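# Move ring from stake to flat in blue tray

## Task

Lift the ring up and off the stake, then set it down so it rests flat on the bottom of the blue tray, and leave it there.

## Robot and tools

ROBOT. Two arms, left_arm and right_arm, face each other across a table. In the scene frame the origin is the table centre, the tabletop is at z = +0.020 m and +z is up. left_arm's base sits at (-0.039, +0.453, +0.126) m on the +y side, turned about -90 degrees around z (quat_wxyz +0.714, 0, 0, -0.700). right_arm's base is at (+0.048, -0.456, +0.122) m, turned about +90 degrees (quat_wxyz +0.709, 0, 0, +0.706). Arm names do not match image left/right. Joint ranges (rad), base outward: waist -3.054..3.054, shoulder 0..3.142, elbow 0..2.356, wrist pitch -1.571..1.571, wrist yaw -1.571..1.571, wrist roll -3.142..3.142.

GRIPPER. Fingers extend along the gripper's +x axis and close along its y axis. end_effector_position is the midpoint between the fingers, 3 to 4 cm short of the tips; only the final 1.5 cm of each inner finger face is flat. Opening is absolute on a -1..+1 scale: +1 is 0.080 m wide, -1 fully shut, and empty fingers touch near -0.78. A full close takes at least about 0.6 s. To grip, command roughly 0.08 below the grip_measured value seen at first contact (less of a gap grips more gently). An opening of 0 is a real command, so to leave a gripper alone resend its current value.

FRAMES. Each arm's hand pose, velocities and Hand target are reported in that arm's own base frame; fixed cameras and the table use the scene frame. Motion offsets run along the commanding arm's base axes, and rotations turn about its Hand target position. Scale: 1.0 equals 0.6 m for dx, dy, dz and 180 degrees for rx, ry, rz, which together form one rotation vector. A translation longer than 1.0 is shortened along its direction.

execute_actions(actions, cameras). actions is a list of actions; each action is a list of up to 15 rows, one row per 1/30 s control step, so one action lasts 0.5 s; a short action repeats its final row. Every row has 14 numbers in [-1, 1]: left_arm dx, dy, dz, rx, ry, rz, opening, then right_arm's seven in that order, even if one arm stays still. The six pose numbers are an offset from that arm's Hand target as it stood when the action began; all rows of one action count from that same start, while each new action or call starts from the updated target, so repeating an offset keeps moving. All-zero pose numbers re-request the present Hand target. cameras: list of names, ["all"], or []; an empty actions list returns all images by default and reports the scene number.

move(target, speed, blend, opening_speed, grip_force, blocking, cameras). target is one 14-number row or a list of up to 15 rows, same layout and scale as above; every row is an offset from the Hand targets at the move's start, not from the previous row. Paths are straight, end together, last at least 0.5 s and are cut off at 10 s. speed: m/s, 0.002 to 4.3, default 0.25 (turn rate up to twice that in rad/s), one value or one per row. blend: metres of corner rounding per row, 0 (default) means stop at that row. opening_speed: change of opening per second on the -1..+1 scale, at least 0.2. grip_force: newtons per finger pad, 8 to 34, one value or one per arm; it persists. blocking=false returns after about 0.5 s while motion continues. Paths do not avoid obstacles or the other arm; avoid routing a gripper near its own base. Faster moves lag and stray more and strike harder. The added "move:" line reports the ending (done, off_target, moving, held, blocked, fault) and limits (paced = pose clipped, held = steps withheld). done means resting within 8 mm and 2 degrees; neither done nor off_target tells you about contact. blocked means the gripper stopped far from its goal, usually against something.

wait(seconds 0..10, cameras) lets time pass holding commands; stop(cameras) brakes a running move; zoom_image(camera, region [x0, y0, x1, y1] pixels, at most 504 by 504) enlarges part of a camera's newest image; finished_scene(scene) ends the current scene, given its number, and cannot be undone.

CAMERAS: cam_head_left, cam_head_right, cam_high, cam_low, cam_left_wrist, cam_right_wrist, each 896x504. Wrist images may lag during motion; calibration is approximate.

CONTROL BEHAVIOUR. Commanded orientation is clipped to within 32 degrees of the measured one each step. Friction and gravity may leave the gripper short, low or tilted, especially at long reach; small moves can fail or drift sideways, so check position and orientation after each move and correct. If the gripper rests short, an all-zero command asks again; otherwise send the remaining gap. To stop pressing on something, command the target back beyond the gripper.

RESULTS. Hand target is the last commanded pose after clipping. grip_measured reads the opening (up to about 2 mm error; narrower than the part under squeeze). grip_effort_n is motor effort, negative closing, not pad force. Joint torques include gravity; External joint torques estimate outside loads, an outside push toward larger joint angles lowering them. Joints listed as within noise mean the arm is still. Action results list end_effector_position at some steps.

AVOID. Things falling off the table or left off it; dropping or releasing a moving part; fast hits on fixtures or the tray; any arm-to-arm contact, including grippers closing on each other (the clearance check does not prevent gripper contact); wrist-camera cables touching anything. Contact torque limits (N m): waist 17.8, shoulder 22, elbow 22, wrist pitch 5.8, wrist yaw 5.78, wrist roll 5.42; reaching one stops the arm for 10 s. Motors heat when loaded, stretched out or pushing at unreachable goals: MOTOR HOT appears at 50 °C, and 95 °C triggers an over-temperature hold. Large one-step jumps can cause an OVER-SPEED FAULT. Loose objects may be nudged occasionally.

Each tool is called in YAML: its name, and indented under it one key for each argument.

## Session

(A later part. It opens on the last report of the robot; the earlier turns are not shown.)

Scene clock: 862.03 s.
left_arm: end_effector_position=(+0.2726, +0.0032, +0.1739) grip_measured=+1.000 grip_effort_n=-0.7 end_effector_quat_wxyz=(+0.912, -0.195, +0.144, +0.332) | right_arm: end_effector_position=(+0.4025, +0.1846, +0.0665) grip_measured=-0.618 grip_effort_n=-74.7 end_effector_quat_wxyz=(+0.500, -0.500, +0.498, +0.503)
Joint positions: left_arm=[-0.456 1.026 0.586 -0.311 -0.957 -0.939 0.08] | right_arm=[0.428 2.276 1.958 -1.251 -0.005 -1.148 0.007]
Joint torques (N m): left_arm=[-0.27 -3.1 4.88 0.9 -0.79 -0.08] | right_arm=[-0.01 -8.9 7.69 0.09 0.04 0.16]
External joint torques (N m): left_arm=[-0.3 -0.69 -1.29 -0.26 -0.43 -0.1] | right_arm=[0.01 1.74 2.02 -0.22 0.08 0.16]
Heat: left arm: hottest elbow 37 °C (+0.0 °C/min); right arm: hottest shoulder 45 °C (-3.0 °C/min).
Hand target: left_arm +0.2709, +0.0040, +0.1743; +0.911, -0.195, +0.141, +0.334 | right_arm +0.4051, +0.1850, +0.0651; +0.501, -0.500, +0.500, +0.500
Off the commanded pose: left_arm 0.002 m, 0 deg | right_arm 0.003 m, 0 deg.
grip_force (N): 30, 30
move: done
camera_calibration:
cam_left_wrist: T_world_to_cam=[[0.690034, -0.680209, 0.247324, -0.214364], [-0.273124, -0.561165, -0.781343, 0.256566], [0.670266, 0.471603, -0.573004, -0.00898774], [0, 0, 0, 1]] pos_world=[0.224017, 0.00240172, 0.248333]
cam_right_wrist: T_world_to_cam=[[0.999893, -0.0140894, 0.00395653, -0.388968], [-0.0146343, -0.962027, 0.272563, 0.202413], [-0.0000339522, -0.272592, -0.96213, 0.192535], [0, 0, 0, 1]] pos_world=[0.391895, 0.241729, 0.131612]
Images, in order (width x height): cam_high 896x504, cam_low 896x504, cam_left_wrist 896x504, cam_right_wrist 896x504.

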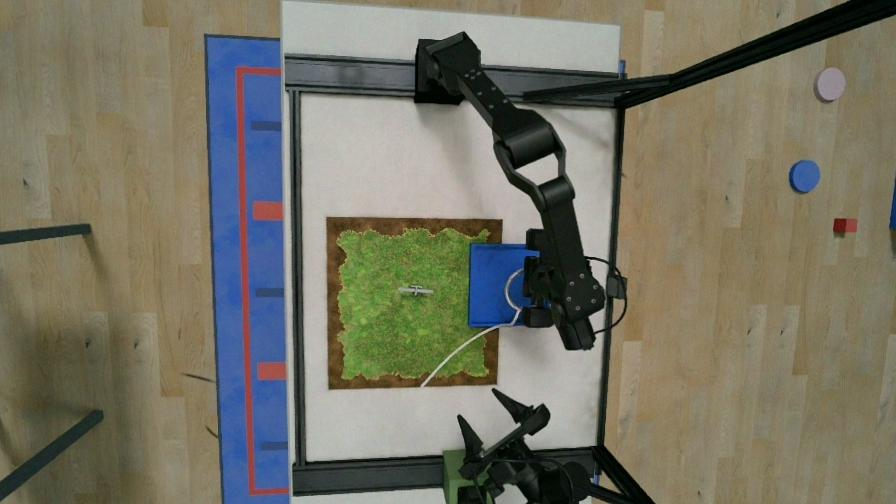

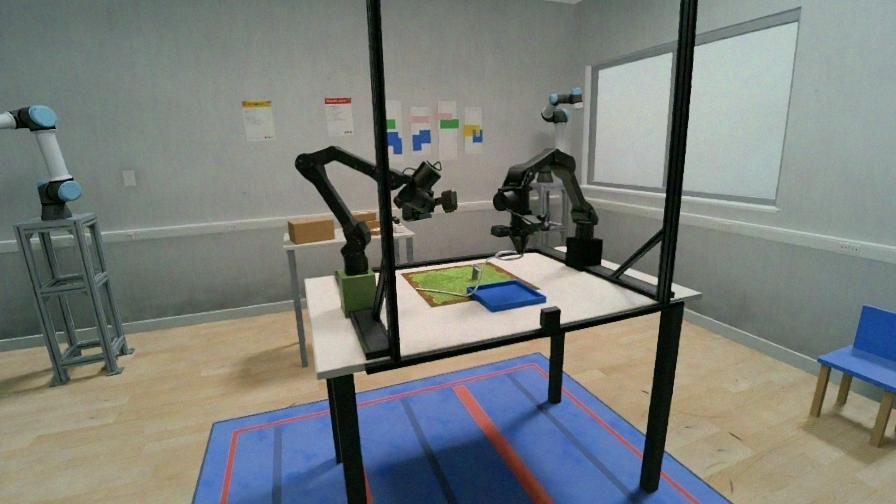

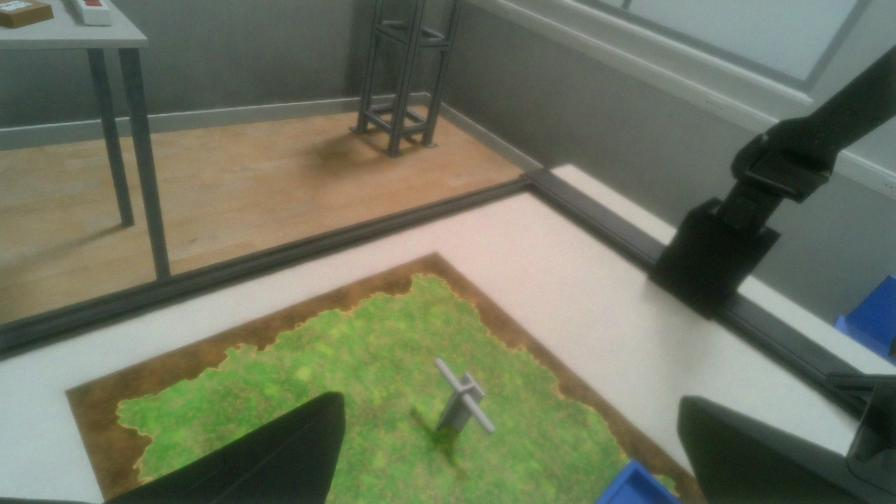

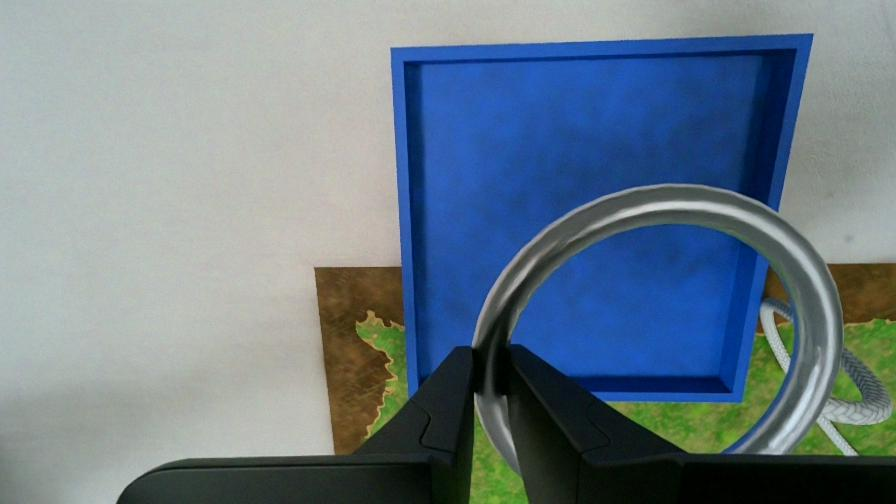

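move:
  target: [0, 0, 0, 0, 0, 0, 1, 0.015, -0.0017, -0.195, 0, 0, 0, -0.72]
  speed: 0.12
  cameras: ["cam_low", "cam_right_wrist", "cam_high"]

zoom_image:
  camera: "cam_low"
  region: [440, 240, 560, 330]

Scene clock: 913.00 s.
left_arm: end_effector_position=(+0.2726, +0.0032, +0.1739) grip_measured=+1.000 grip_effort_n=-0.7 end_effector_quat_wxyz=(+0.912, -0.195, +0.144, +0.332) | right_arm: end_effector_position=(+0.4147, +0.1858, -0.0476) grip_measured=-0.618 grip_effort_n=-75.1 end_effector_quat_wxyz=(+0.505, -0.499, +0.497, +0.500)
Joint positions: left_arm=[-0.456 1.026 0.586 -0.311 -0.957 -0.939 0.08] | right_arm=[0.42 2.443 1.783 -0.901 -0.005 -1.148 0.007]
Joint torques (N m): left_arm=[-0.37 -3.07 4.88 0.9 -0.78 -0.1] | right_arm=[-0.19 -9.65 5.2 0.4 0.04 -0.15]
External joint torques (N m): left_arm=[-0.37 -0.61 -1.37 -0.28 -0.42 -0.11] | right_arm=[-0.17 1.58 -0.1 0.08 0.09 -0.16]
Heat: left arm: hottest elbow 37 °C (+0.0 °C/min); right arm: hottest shoulder 47 °C (+3.0 °C/min).
Hand target: left_arm +0.2709, +0.0040, +0.1743; +0.911, -0.195, +0.141, +0.334 | right_arm +0.4140, +0.1838, -0.0519; +0.501, -0.499, +0.500, +0.500
Off the commanded pose: left_arm 0.002 m, 0 deg | right_arm 0.005 m, 1 deg.
grip_force (N): 30, 30
move: done
camera_calibration:
cam_right_wrist: T_world_to_cam=[[0.999671, -0.022911, 0.0115654, -0.398608], [-0.0251787, -0.962788, 0.269084, 0.23925], [0.00497005, -0.269286, -0.963047, 0.0803356], [0, 0, 0, 1]] pos_world=[0.404101, 0.242847, 0.0175988]
Images, in order (width x height): cam_high 896x504, cam_low 896x504, cam_right_wrist 896x504.

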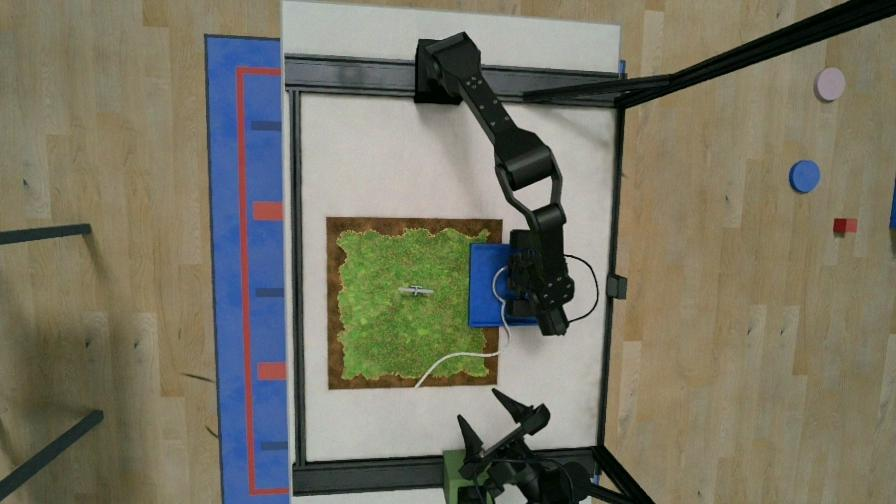

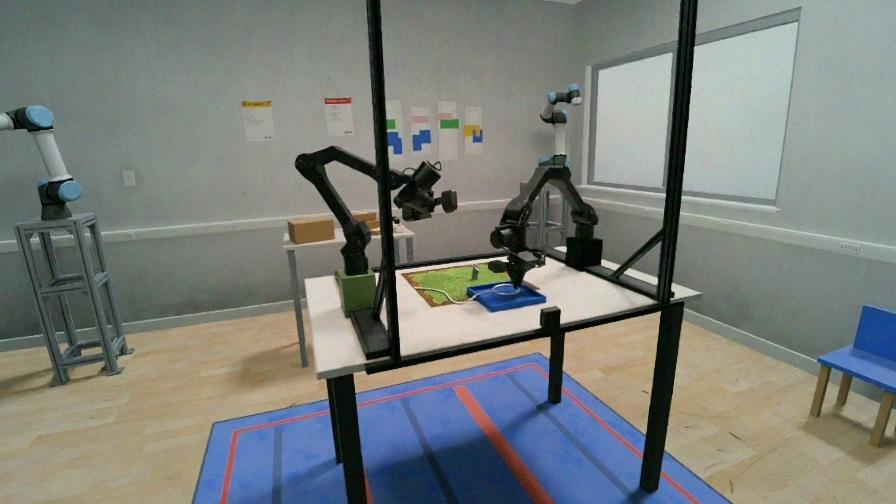

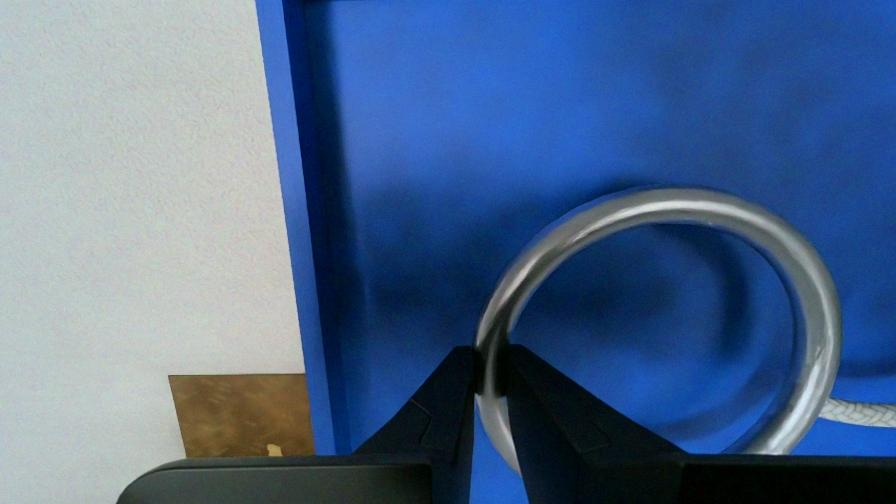

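Scaled by 4.200 from the camera's 896x504 image, which has a finer 1280x720 frame.

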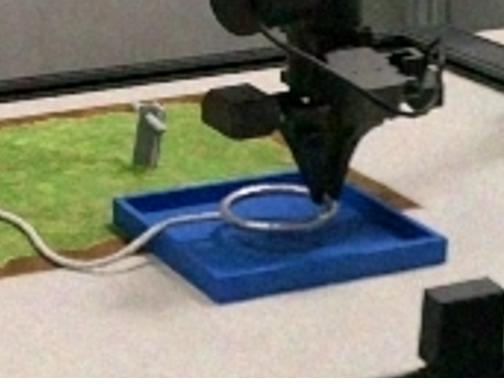

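move:
  target: [0, 0, 0, 0, 0, 0, 1, 0, 0, -0.03, 0, 0, 0, -0.72]
  speed: 0.06
  cameras: ["cam_low", "cam_right_wrist"]

zoom_image:
  camera: "cam_low"
  region: [460, 250, 550, 320]

Scene clock: 921.10 s.
left_arm: end_effector_position=(+0.2726, +0.0032, +0.1739) grip_measured=+1.000 grip_effort_n=-0.7 end_effector_quat_wxyz=(+0.912, -0.195, +0.144, +0.332) | right_arm: end_effector_position=(+0.4163, +0.1865, -0.0635) grip_measured=-0.618 grip_effort_n=-75.1 end_effector_quat_wxyz=(+0.507, -0.500, +0.495, +0.499)
Joint positions: left_arm=[-0.456 1.026 0.586 -0.311 -0.957 -0.939 0.08] | right_arm=[0.42 2.472 1.769 -0.852 -0.005 -1.148 0.007]
Joint torques (N m): left_arm=[-0.32 -3.06 4.86 0.91 -0.81 -0.08] | right_arm=[-0.22 -9.31 4.83 0.43 0.04 -0.15]
External joint torques (N m): left_arm=[-0.33 -0.62 -1.38 -0.26 -0.45 -0.1] | right_arm=[-0.14 1.95 -0.38 0.09 0.08 -0.15]
Heat: left arm: hottest elbow 37 °C (+0.0 °C/min); right arm: hottest shoulder 46 °C (+1.0 °C/min).
Hand target: left_arm +0.2709, +0.0040, +0.1743; +0.911, -0.195, +0.141, +0.334 | right_arm +0.4140, +0.1838, -0.0699; +0.501, -0.499, +0.500, +0.500
Off the commanded pose: left_arm 0.002 m, 0 deg | right_arm 0.007 m, 1 deg.
grip_force (N): 30, 30
move: done
camera_calibration:
cam_right_wrist: T_world_to_cam=[[0.999593, -0.0229234, 0.0169881, -0.399592], [-0.0266248, -0.96345, 0.266564, 0.244796], [0.0102567, -0.266907, -0.963668, 0.0624229], [0, 0, 0, 1]] pos_world=[0.405307, 0.24335, 0.00168946]
Images, in order (width x height): cam_low 896x504, cam_right_wrist 896x504.

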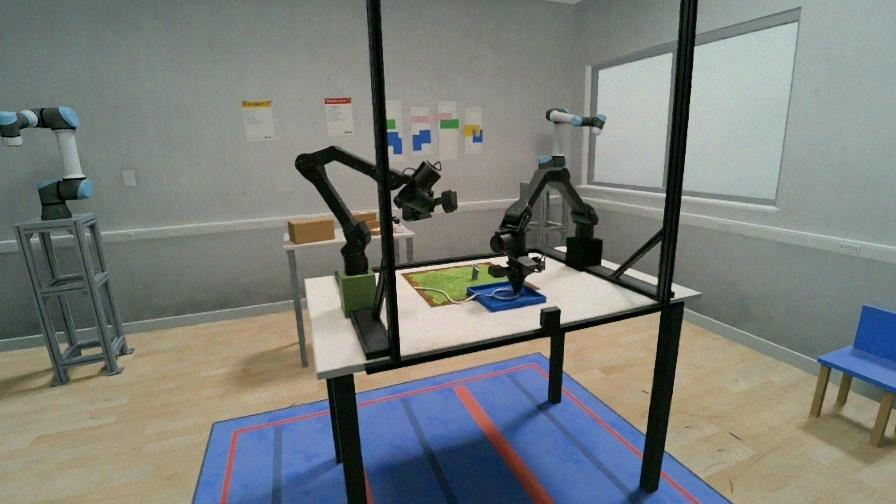

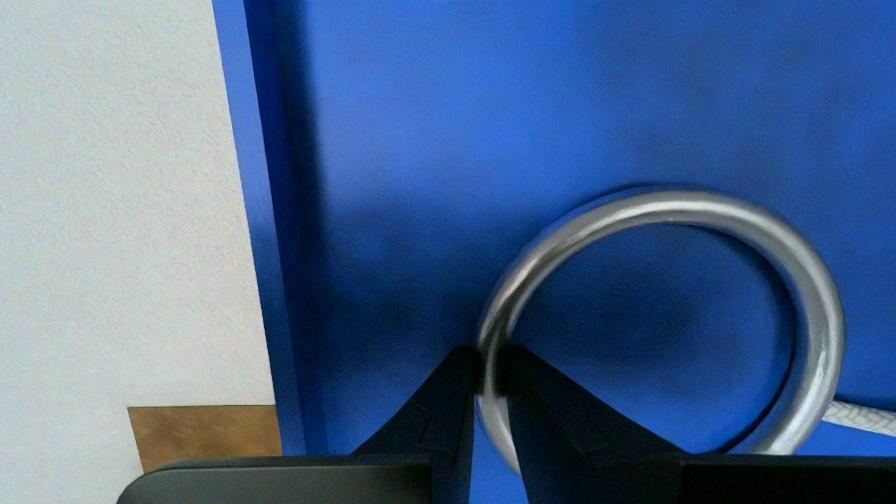

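Scaled by 5.600 from the camera's 896x504 image, which has a finer 1280x720 frame.

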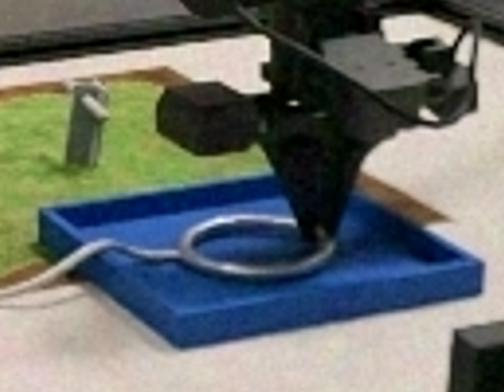

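move:
  target: [0, 0, 0, 0, 0, 0, 1, 0, -0.003, -0.0075, 0, 0, 0, -0.72]
  speed: 0.04

move:
  target: [0, 0, 0, 0, 0, 0, 1, 0, 0, -0.005, 0, 0, 0, -0.72]
  speed: 0.04
  cameras: ["cam_low", "cam_right_wrist"]

zoom_image:
  camera: "cam_low"
  region: [460, 250, 550, 320]

Scene clock: 932.77 s.
left_arm: end_effector_position=(+0.2726, +0.0032, +0.1739) grip_measured=+1.000 grip_effort_n=-1.2 end_effector_quat_wxyz=(+0.912, -0.195, +0.144, +0.332) | right_arm: end_effector_position=(+0.4172, +0.1858, -0.0661) grip_measured=-0.618 grip_effort_n=-75.1 end_effector_quat_wxyz=(+0.508, -0.500, +0.493, +0.498)
Joint positions: left_arm=[-0.456 1.026 0.586 -0.311 -0.957 -0.939 0.08] | right_arm=[0.417 2.475 1.763 -0.838 -0.005 -1.151 0.007]
Joint torques (N m): left_arm=[-0.3 -3.02 4.88 0.9 -0.79 -0.06] | right_arm=[-0.31 -8.92 4.54 0.43 0.03 -0.18]
External joint torques (N m): left_arm=[-0.32 -0.66 -1.22 -0.24 -0.43 -0.08] | right_arm=[-0.24 2.43 -0.75 0.05 0.08 -0.19]
Heat: left arm: hottest elbow 38 °C (+1.0 °C/min); right arm: hottest shoulder 46 °C (+0.0 °C/min).
Hand target: left_arm +0.2709, +0.0040, +0.1743; +0.911, -0.195, +0.141, +0.334 | right_arm +0.4139, +0.1821, -0.0745; +0.501, -0.499, +0.500, +0.500
Off the commanded pose: left_arm 0.002 m, 0 deg | right_arm 0.010 m, 1 deg.
grip_force (N): 30, 30
move: off_target (right_arm)

Scene clock: 933.47 s.
left_arm: end_effector_position=(+0.2726, +0.0032, +0.1739) grip_measured=+1.000 grip_effort_n=-0.7 end_effector_quat_wxyz=(+0.912, -0.195, +0.144, +0.332) | right_arm: end_effector_position=(+0.4181, +0.1860, -0.0669) grip_measured=-0.618 grip_effort_n=-75.1 end_effector_quat_wxyz=(+0.510, -0.501, +0.492, +0.498)
Joint positions: left_arm=[-0.456 1.026 0.586 -0.311 -0.957 -0.939 0.08] | right_arm=[0.417 2.477 1.762 -0.831 -0.005 -1.151 0.007]
Joint torques (N m): left_arm=[-0.32 -3.1 4.84 0.91 -0.79 -0.07] | right_arm=[-0.31 -8.45 4.4 0.57 0.03 -0.18]
External joint torques (N m): left_arm=[-0.31 -0.68 -1.4 -0.28 -0.43 -0.08] | right_arm=[-0.21 2.79 -0.79 0.22 0.07 -0.18]
Heat: left arm: hottest elbow 38 °C (+1.0 °C/min); right arm: hottest shoulder 46 °C (+0.0 °C/min).
Hand target: left_arm +0.2709, +0.0040, +0.1743; +0.911, -0.195, +0.141, +0.334 | right_arm +0.4141, +0.1821, -0.0774; +0.501, -0.500, +0.500, +0.500
Off the commanded pose: left_arm 0.002 m, 0 deg | right_arm 0.012 m, 1 deg.
grip_force (N): 30, 30
move: off_target (right_arm)
camera_calibration:
cam_right_wrist: T_world_to_cam=[[0.999404, -0.023052, 0.0257013, -0.400644], [-0.0289997, -0.964465, 0.262615, 0.246125], [0.0187342, -0.263204, -0.964558, 0.0547541], [0, 0, 0, 1]] pos_world=[0.406517, 0.242554, -0.00152548]
Images, in order (width x height): cam_low 896x504, cam_right_wrist 896x504.

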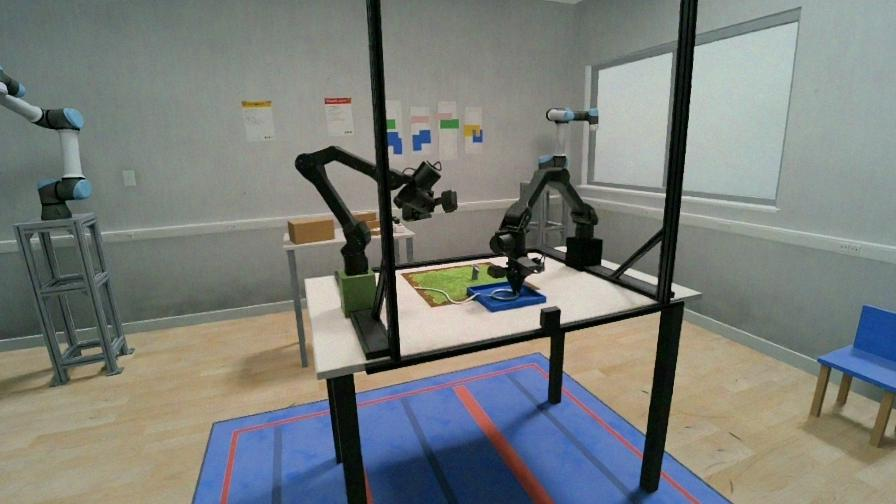

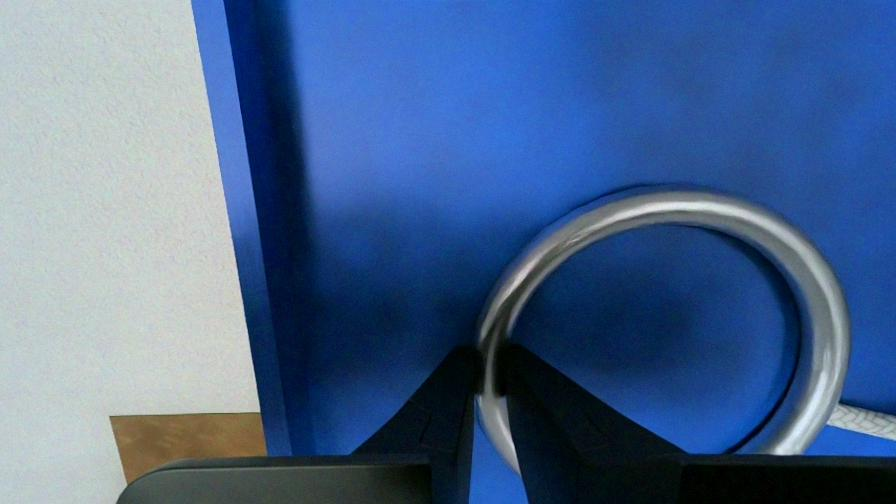

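Scaled by 5.600 from the camera's 896x504 image, which has a finer 1280x720 frame.

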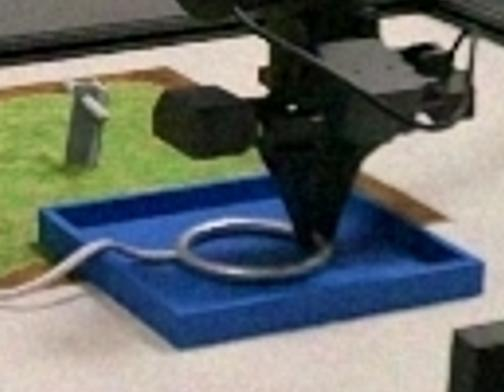

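move:
  target: [0, 0, 0, 0, 0, 0, 1, 0, 0, 0.012, 0, 0, 0, -0.3]
  speed: 0.05
  opening_speed: 0.5
  cameras: ["cam_low", "cam_right_wrist"]

zoom_image:
  camera: "cam_low"
  region: [460, 250, 550, 320]

Scene clock: 955.63 s.
left_arm: end_effector_position=(+0.2726, +0.0032, +0.1739) grip_measured=+1.000 grip_effort_n=-1.2 end_effector_quat_wxyz=(+0.912, -0.195, +0.144, +0.332) | right_arm: end_effector_position=(+0.4155, +0.1845, -0.0671) grip_measured=-0.304 grip_effort_n=17.9 end_effector_quat_wxyz=(+0.505, -0.499, +0.497, +0.499)
Joint positions: left_arm=[-0.456 1.026 0.586 -0.311 -0.957 -0.939 0.08] | right_arm=[0.416 2.477 1.762 -0.844 -0.005 -1.151 0.021]
Joint torques (N m): left_arm=[-0.29 -3.08 4.95 0.92 -0.78 -0.09] | right_arm=[-0.31 -9.98 5.08 0.06 0.04 -0.18]
External joint torques (N m): left_arm=[-0.29 -0.68 -1.25 -0.25 -0.42 -0.1] | right_arm=[-0.22 1.27 -0.09 -0.27 0.08 -0.18]
Heat: left arm: hottest elbow 38 °C (+1.0 °C/min); right arm: hottest shoulder 43 °C (-4.0 °C/min).
Hand target: left_arm +0.2709, +0.0040, +0.1743; +0.911, -0.195, +0.141, +0.334 | right_arm +0.4140, +0.1821, -0.0703; +0.501, -0.500, +0.500, +0.500
Off the commanded pose: left_arm 0.002 m, 0 deg | right_arm 0.004 m, 1 deg.
grip_force (N): 30, 30
move: done
camera_calibration:
cam_right_wrist: T_world_to_cam=[[0.999626, -0.0237083, 0.0136188, -0.398902], [-0.0264932, -0.963013, 0.268149, 0.243754], [0.00675776, -0.26841, -0.963281, 0.0602371], [0, 0, 0, 1]] pos_world=[0.404803, 0.24145, -0.00190472]
Images, in order (width x height): cam_low 896x504, cam_right_wrist 896x504.

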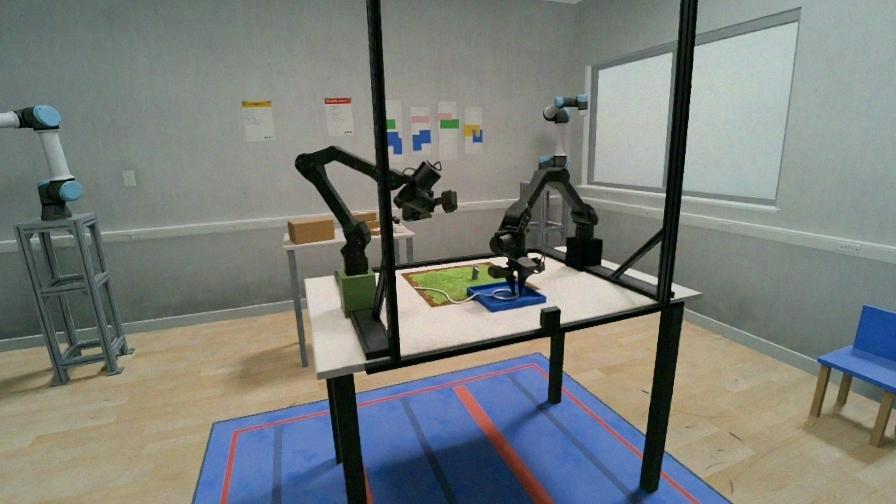

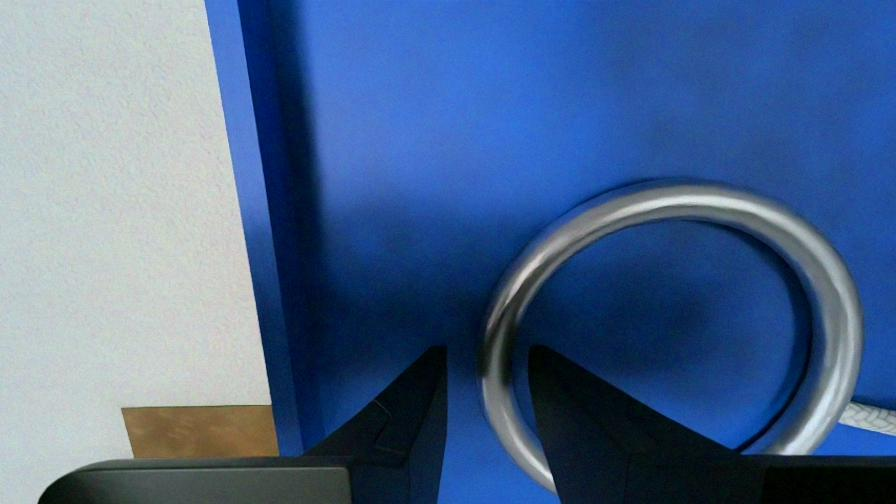

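Scaled by 5.600 from the camera's 896x504 image, which has a finer 1280x720 frame.

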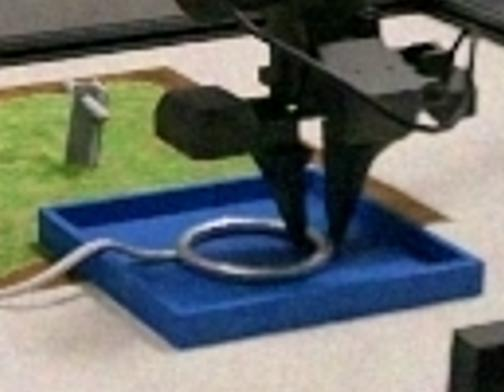

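move:
  target:
    - [0, 0, 0, 0, 0, 0, 1, 0.002, 0.002, 0.055, 0, 0, 0, -0.3]
    - [0, 0, 0, 0, 0, 0, 1, 0, 0, 0.22, 0, 0, 0, -0.3]
  speed: [0.06, 0.2]
  blend: 0.01
  cameras: ["cam_low", "cam_right_wrist", "cam_high"]

zoom_image:
  camera: "cam_low"
  region: [460, 250, 550, 320]

zoom_image:
  camera: "cam_right_wrist"
  region: [400, 100, 896, 504]

Scene clock: 967.77 s.
left_arm: end_effector_position=(+0.2726, +0.0032, +0.1739) grip_measured=+1.000 grip_effort_n=-0.7 end_effector_quat_wxyz=(+0.912, -0.195, +0.144, +0.332) | right_arm: end_effector_position=(+0.4118, +0.1828, +0.0579) grip_measured=-0.303 grip_effort_n=17.4 end_effector_quat_wxyz=(+0.499, -0.496, +0.503, +0.502)
Joint positions: left_arm=[-0.456 1.026 0.586 -0.311 -0.957 -0.939 0.08] | right_arm=[0.416 2.327 2.009 -1.262 -0.005 -1.151 0.021]
Joint torques (N m): left_arm=[-0.35 -3.07 4.88 0.92 -0.78 -0.07] | right_arm=[-0.24 -10.93 7.11 0.05 0.04 -0.18]
External joint torques (N m): left_arm=[-0.35 -0.65 -1.3 -0.25 -0.43 -0.08] | right_arm=[-0.24 0.05 1.42 -0.25 0.09 -0.18]
Heat: left arm: hottest elbow 38 °C (+1.0 °C/min); right arm: hottest shoulder 43 °C (-4.0 °C/min).
Hand target: left_arm +0.2709, +0.0040, +0.1743; +0.911, -0.195, +0.141, +0.334 | right_arm +0.4140, +0.1822, +0.0618; +0.501, -0.500, +0.500, +0.500
Off the commanded pose: left_arm 0.002 m, 0 deg | right_arm 0.004 m, 1 deg.
grip_force (N): 30, 30
move: done
camera_calibration:
cam_right_wrist: T_world_to_cam=[[0.999706, -0.0236368, -0.00536542, -0.395825], [-0.0212289, -0.960697, 0.276786, 0.205465], [-0.0116969, -0.276591, -0.960917, 0.189113], [0, 0, 0, 1]] pos_world=[0.402282, 0.24034, 0.122728]
Images, in order (width x height): cam_high 896x504, cam_low 896x504, cam_right_wrist 896x504.

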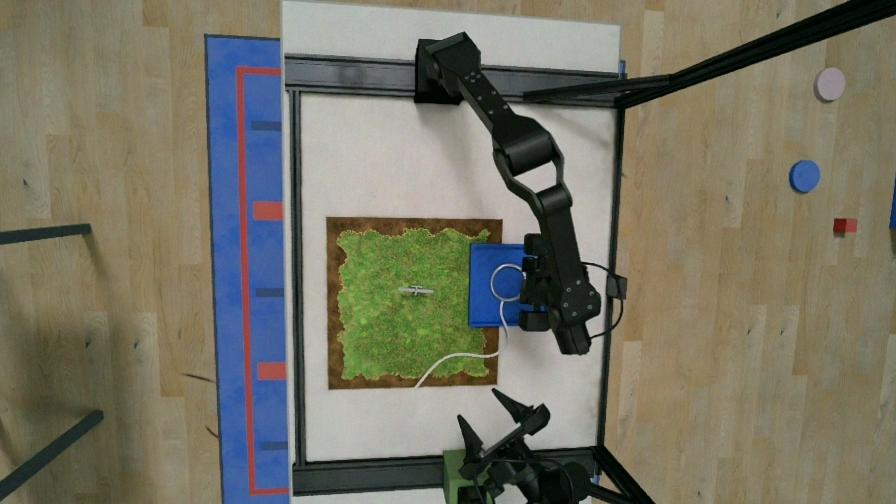

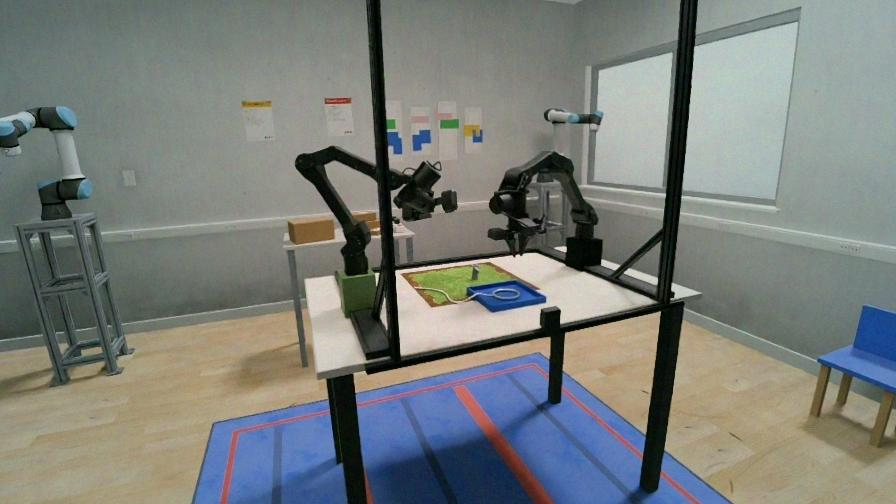

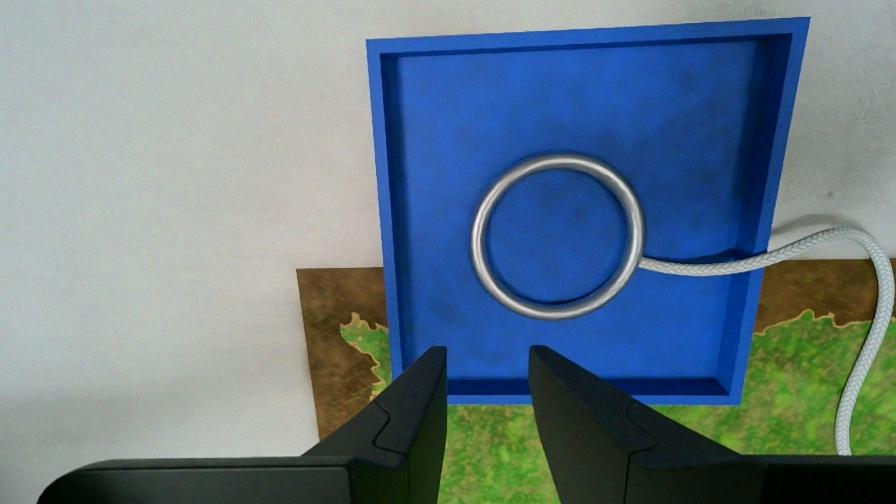

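Scaled by 5.600 from the camera's 896x504 image, which has a finer 1280x720 frame.

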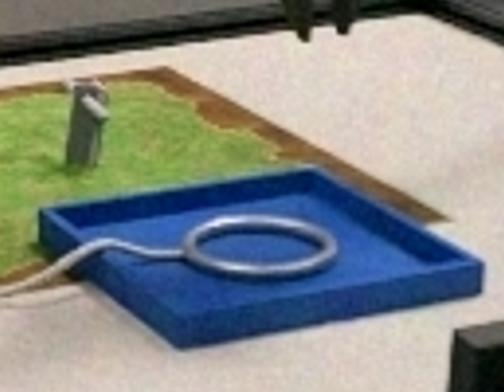

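Scaled by 1.016 from the camera's 896x504 image, which has a finer 1280x720 frame.

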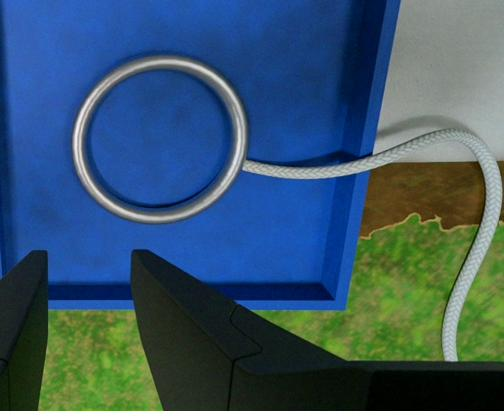

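move:
  target: [0, 0, 0, 0, 0, 0, 1, -0.2, -0.25, 0.18, 0, 0, 0, 0.3]
  speed: 0.3
  cameras: ["cam_high"]

zoom_image:
  camera: "cam_high"
  region: [440, 220, 580, 350]

Scene clock: 1139.17 s.
left_arm: end_effector_position=(+0.2726, +0.0032, +0.1739) grip_measured=+1.000 grip_effort_n=-1.2 end_effector_quat_wxyz=(+0.912, -0.195, +0.144, +0.332) | right_arm: end_effector_position=(+0.2966, +0.0326, +0.1703) grip_measured=+0.296 grip_effort_n=17.4 end_effector_quat_wxyz=(+0.504, -0.498, +0.500, +0.498)
Joint positions: left_arm=[-0.456 1.026 0.586 -0.311 -0.957 -0.939 0.08] | right_arm=[0.108 1.669 1.517 -1.414 -0.003 -1.455 0.048]
Joint torques (N m): left_arm=[-0.34 -3.1 4.86 0.9 -0.79 -0.07] | right_arm=[-0.04 -6.8 4.98 0.04 -0.06 -0.26]
External joint torques (N m): left_arm=[-0.32 -0.67 -1.37 -0.28 -0.43 -0.09] | right_arm=[-0.07 -0.41 -0.68 -0.26 0 -0.26]
Heat: left arm: hottest elbow 38 °C (+0.0 °C/min); right arm: hottest shoulder 56 °C (+1.0 °C/min). Fold the right arm in close to its base, or ease its load, before you think long.
Hand target: left_arm +0.2709, +0.0040, +0.1743; +0.911, -0.195, +0.141, +0.334 | right_arm +0.2940, +0.0321, +0.1698; +0.501, -0.500, +0.500, +0.500
Off the commanded pose: left_arm 0.002 m, 0 deg | right_arm 0.003 m, 1 deg.
MOTOR HOT: joint 2 (shoulder) of the right arm reports 56 °C; the controller stops that arm at 95 °C. To cool a motor, set the load down, stop pushing, or move to a pose that needs little force.
grip_force (N): 30, 30
move: done
Images, in order (width x height): cam_high 896x504.

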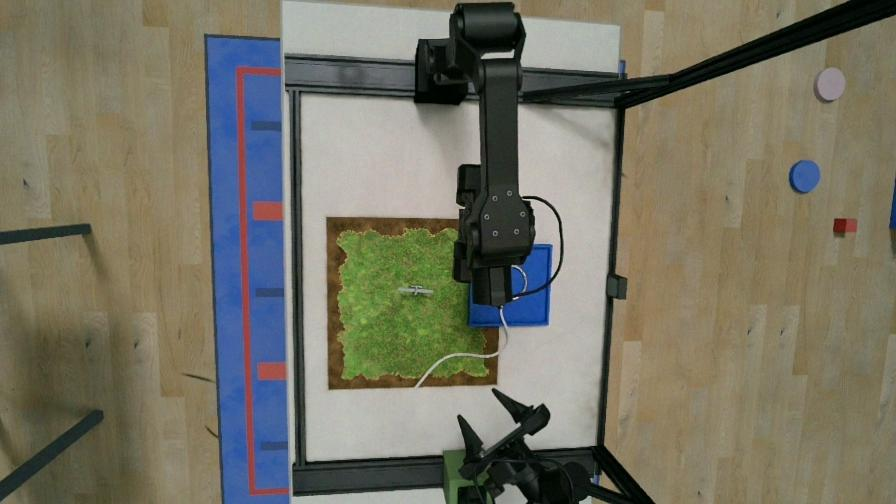

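Scaled by 3.600 from the camera's 896x504 image, which has a finer 1280x720 frame.

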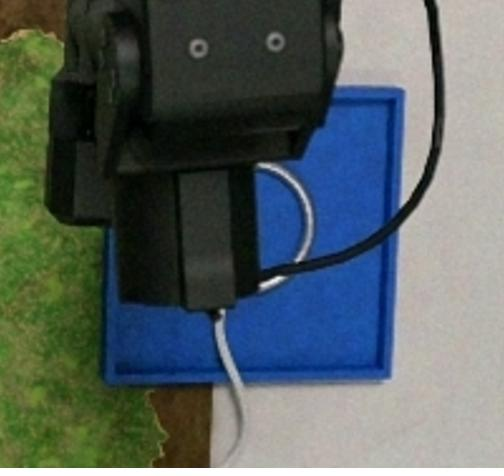

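move:
  target: [0,0,0,0,0,0,1,-0.15,-0.05,0.08,0,0,0,0.3]
  speed: 0.15
  cameras: ["cam_high","cam_left_wrist"]

Scene clock: 1205.80 s.
left_arm: end_effector_position=(+0.2726, +0.0032, +0.1739) grip_measured=+1.000 grip_effort_n=-0.7 end_effector_quat_wxyz=(+0.912, -0.195, +0.144, +0.332) | right_arm: end_effector_position=(+0.2064, +0.0027, +0.2184) grip_measured=+0.296 grip_effort_n=17.9 end_effector_quat_wxyz=(+0.523, -0.518, +0.479, +0.478)
Joint positions: left_arm=[-0.456 1.026 0.586 -0.311 -0.957 -0.939 0.08] | right_arm=[0.011 1.295 1.371 -1.561 -0.003 -1.553 0.048]
Joint torques (N m): left_arm=[-0.27 -3.06 4.9 0.9 -0.79 -0.08] | right_arm=[-0.24 -3.82 4.83 0.27 -0.08 -0.22]
External joint torques (N m): left_arm=[-0.26 -0.62 -1.29 -0.27 -0.44 -0.09] | right_arm=[-0.24 -0.39 -0.7 -0.17 -0.02 -0.23]
Heat: left arm: hottest elbow 38 °C (+0.0 °C/min); right arm: hottest shoulder 43 °C (-10.0 °C/min).
Hand target: left_arm +0.2709, +0.0040, +0.1743; +0.911, -0.195, +0.141, +0.334 | right_arm +0.2040, +0.0021, +0.2179; +0.501, -0.500, +0.500, +0.500
Off the commanded pose: left_arm 0.002 m, 0 deg | right_arm 0.003 m, 5 deg.
MOTOR HOT: cleared for the motors of the right arm.
joint sent to its limit (right arm) — joint 4 (wrist pitch), lower limit. The joint targets are off in orientation, not in position.
grip_force (N): 30, 30
move: off_target (right_arm)
camera_calibration:
cam_left_wrist: T_world_to_cam=[[0.690034, -0.680209, 0.247324, -0.214364], [-0.273124, -0.561165, -0.781343, 0.256566], [0.670266, 0.471603, -0.573004, -0.00898774], [0, 0, 0, 1]] pos_world=[0.224017, 0.00240172, 0.248333]
Images, in order (width x height): cam_high 896x504, cam_left_wrist 896x504.

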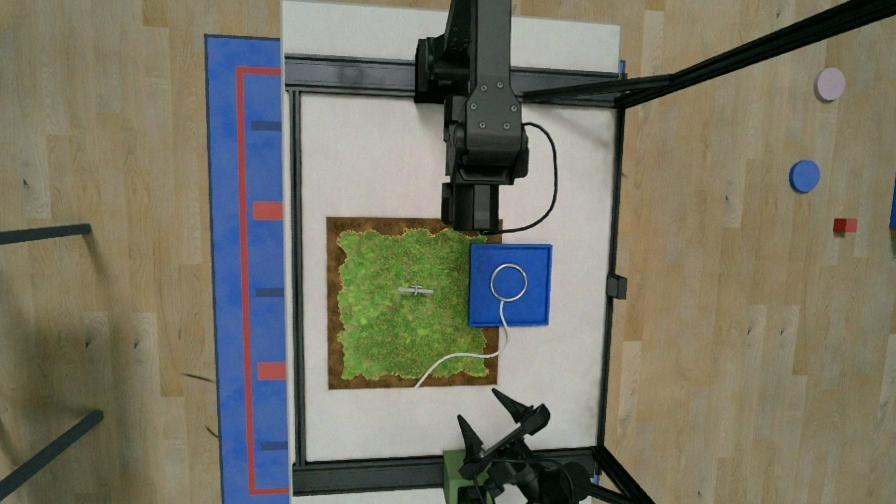

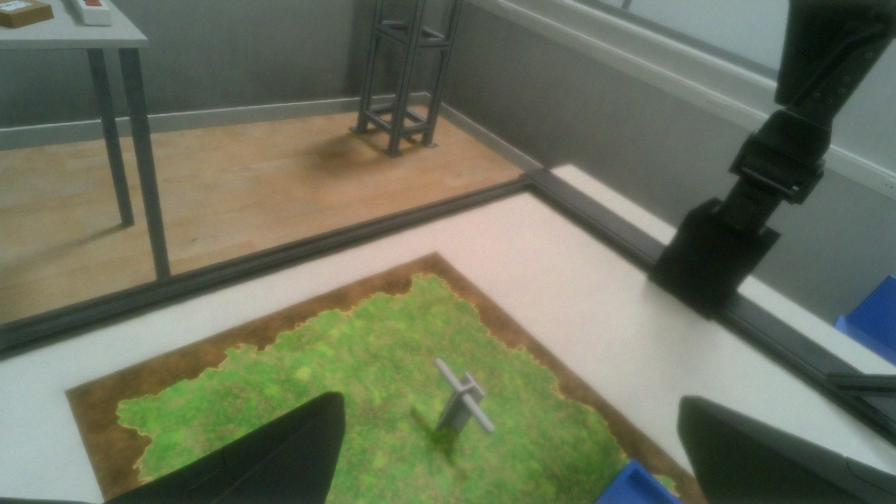

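move:
  target: [0.338,0.0427,-0.19,-0.3099,0.2160,0.1811,0.3,0,0,0,0,0,0,0.3]
  speed: 0.25
  cameras: ["cam_high","cam_left_wrist","cam_low"]

Scene clock: 1235.43 s.
left_arm: end_effector_position=(+0.4725, +0.0303, +0.0615) grip_measured=+0.303 grip_effort_n=-14.7 end_effector_quat_wxyz=(+0.503, -0.496, +0.498, +0.503) | right_arm: end_effector_position=(+0.2064, +0.0027, +0.2184) grip_measured=+0.296 grip_effort_n=17.9 end_effector_quat_wxyz=(+0.523, -0.518, +0.479, +0.478)
Joint positions: left_arm=[0.06 2.438 2.22 -1.353 -0.011 -1.508 0.049] | right_arm=[0.011 1.295 1.371 -1.561 -0.003 -1.553 0.048]
Joint torques (N m): left_arm=[-0.13 -9.55 5.7 -0.24 0.14 -0.12] | right_arm=[-0.24 -3.83 4.83 0.27 -0.08 -0.23]
External joint torques (N m): left_arm=[-0.14 1.27 0.36 -0.53 0.21 -0.12] | right_arm=[-0.24 -0.42 -0.7 -0.16 -0.02 -0.24]
Heat: left arm: hottest elbow 39 °C (+1.0 °C/min); right arm: hottest shoulder 40 °C (-7.1 °C/min).
Hand target: left_arm +0.4737, +0.0298, +0.0604; +0.500, -0.499, +0.498, +0.502 | right_arm +0.2040, +0.0021, +0.2179; +0.501, -0.500, +0.500, +0.500
Off the commanded pose: left_arm 0.002 m, 0 deg | right_arm 0.003 m, 5 deg.
joint sent to its limit (right arm) — joint 4 (wrist pitch), lower limit. The joint targets are off in orientation, not in position.
grip_force (N): 30, 30
move: off_target (right_arm)
camera_calibration:
cam_left_wrist: T_world_to_cam=[[0.999192, 0.00189186, -0.0401578, -0.455199], [0.00954896, -0.981474, 0.191356, 0.0578807], [-0.0390518, -0.191585, -0.980699, 0.160083], [0, 0, 0, 1]] pos_world=[0.46053, 0.088339, 0.127638]
Images, in order (width x height): cam_high 896x504, cam_low 896x504, cam_left_wrist 896x504.

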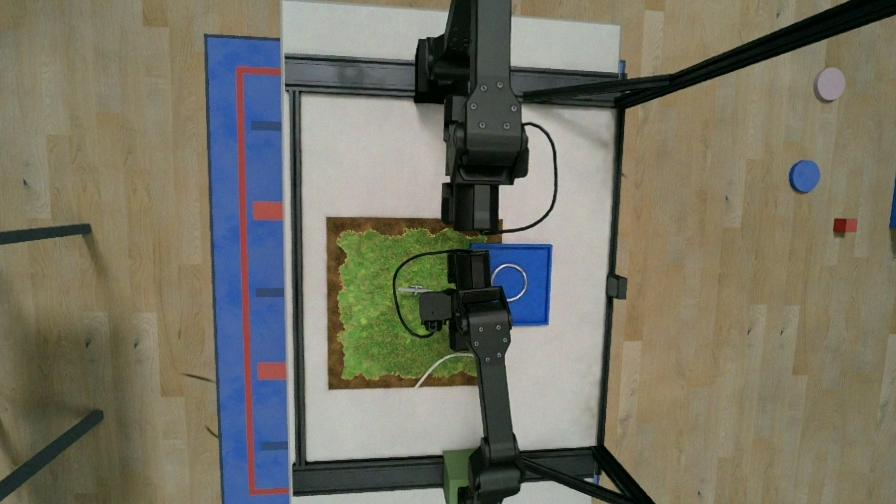

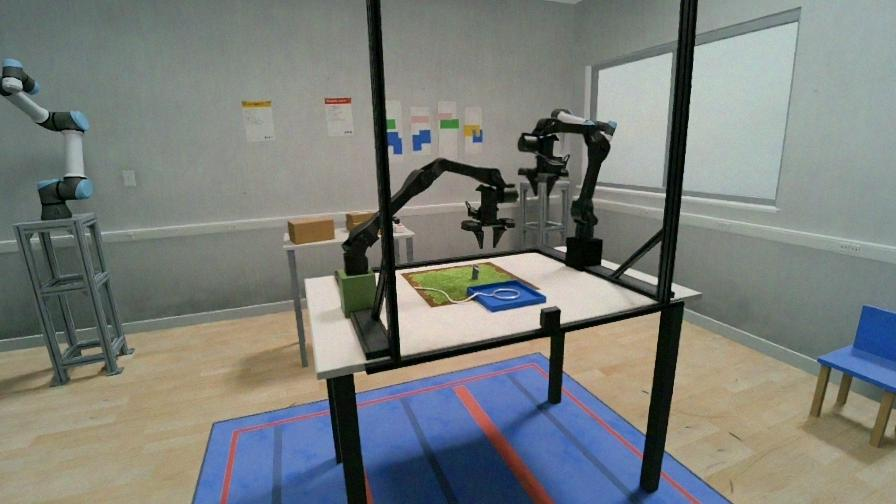

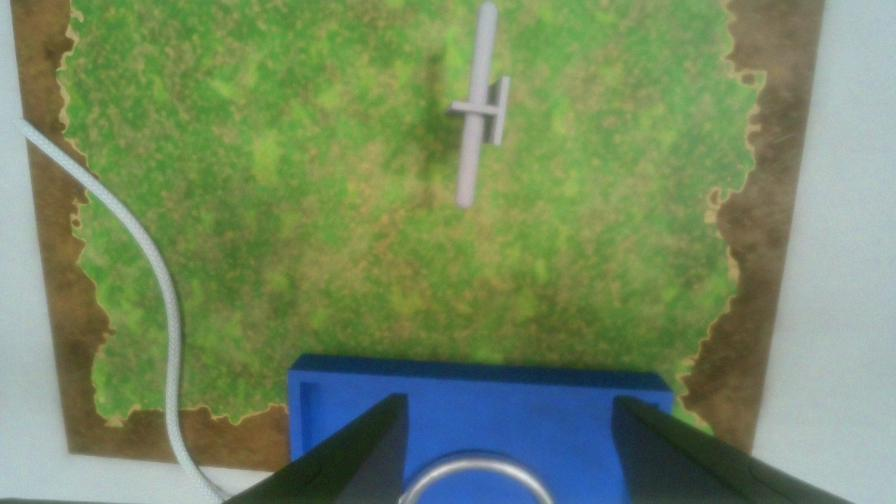

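move:
  target: [-0.0708,-0.1818,-0.1007,0,0,0,0.3,0,0,0,0,0,0,0.3]
  speed: 0.2
  cameras: ["cam_high","cam_left_wrist"]

Scene clock: 1256.67 s.
left_arm: end_effector_position=(+0.4304, -0.0792, -0.0055) grip_measured=+0.303 grip_effort_n=-15.1 end_effector_quat_wxyz=(+0.500, -0.493, +0.502, +0.506) | right_arm: end_effector_position=(+0.2064, +0.0027, +0.2184) grip_measured=+0.296 grip_effort_n=18.4 end_effector_quat_wxyz=(+0.523, -0.518, +0.479, +0.478)
Joint positions: left_arm=[-0.185 2.335 1.766 -1.019 -0.008 -1.753 0.049] | right_arm=[0.011 1.295 1.371 -1.561 -0.003 -1.553 0.048]
Joint torques (N m): left_arm=[0.02 -11.4 4.17 0.23 0.07 -0.11] | right_arm=[-0.26 -3.83 4.82 0.26 -0.08 -0.23]
External joint torques (N m): left_arm=[0.07 -1.14 -1.01 -0.01 0.13 -0.11] | right_arm=[-0.26 -0.36 -0.75 -0.17 -0.02 -0.23]
Heat: left arm: hottest elbow 41 °C (+3.0 °C/min); right arm: hottest shoulder 39 °C (-5.0 °C/min).
Hand target: left_arm +0.4311, -0.0793, -0.0002; +0.500, -0.498, +0.499, +0.503 | right_arm +0.2040, +0.0021, +0.2179; +0.501, -0.500, +0.500, +0.500
Off the commanded pose: left_arm 0.006 m, 1 deg | right_arm 0.003 m, 5 deg.
joint sent to its limit (right arm) — joint 4 (wrist pitch), lower limit. The joint targets are off in orientation, not in position.
grip_force (N): 30, 30
move: off_target (right_arm)
camera_calibration:
cam_left_wrist: T_world_to_cam=[[0.998537, 0.00111313, -0.0540631, -0.415453], [0.0114478, -0.981478, 0.191231, -0.037208], [-0.0528489, -0.19157, -0.980055, 0.0777617], [0, 0, 0, 1]] pos_world=[0.419381, -0.0211595, 0.0608654]
Images, in order (width x height): cam_high 896x504, cam_left_wrist 896x504.

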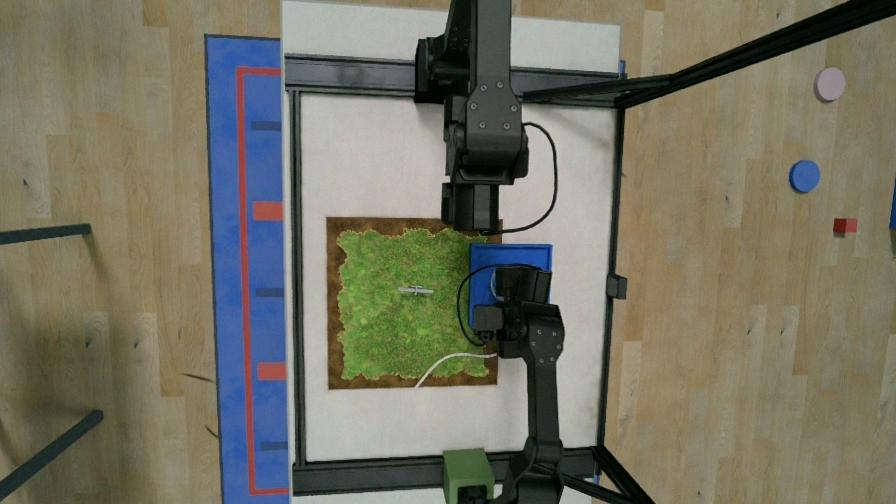

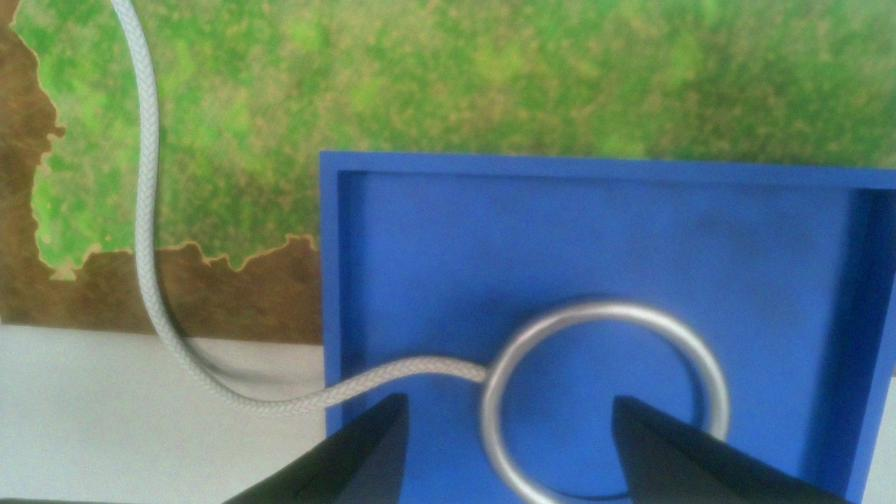

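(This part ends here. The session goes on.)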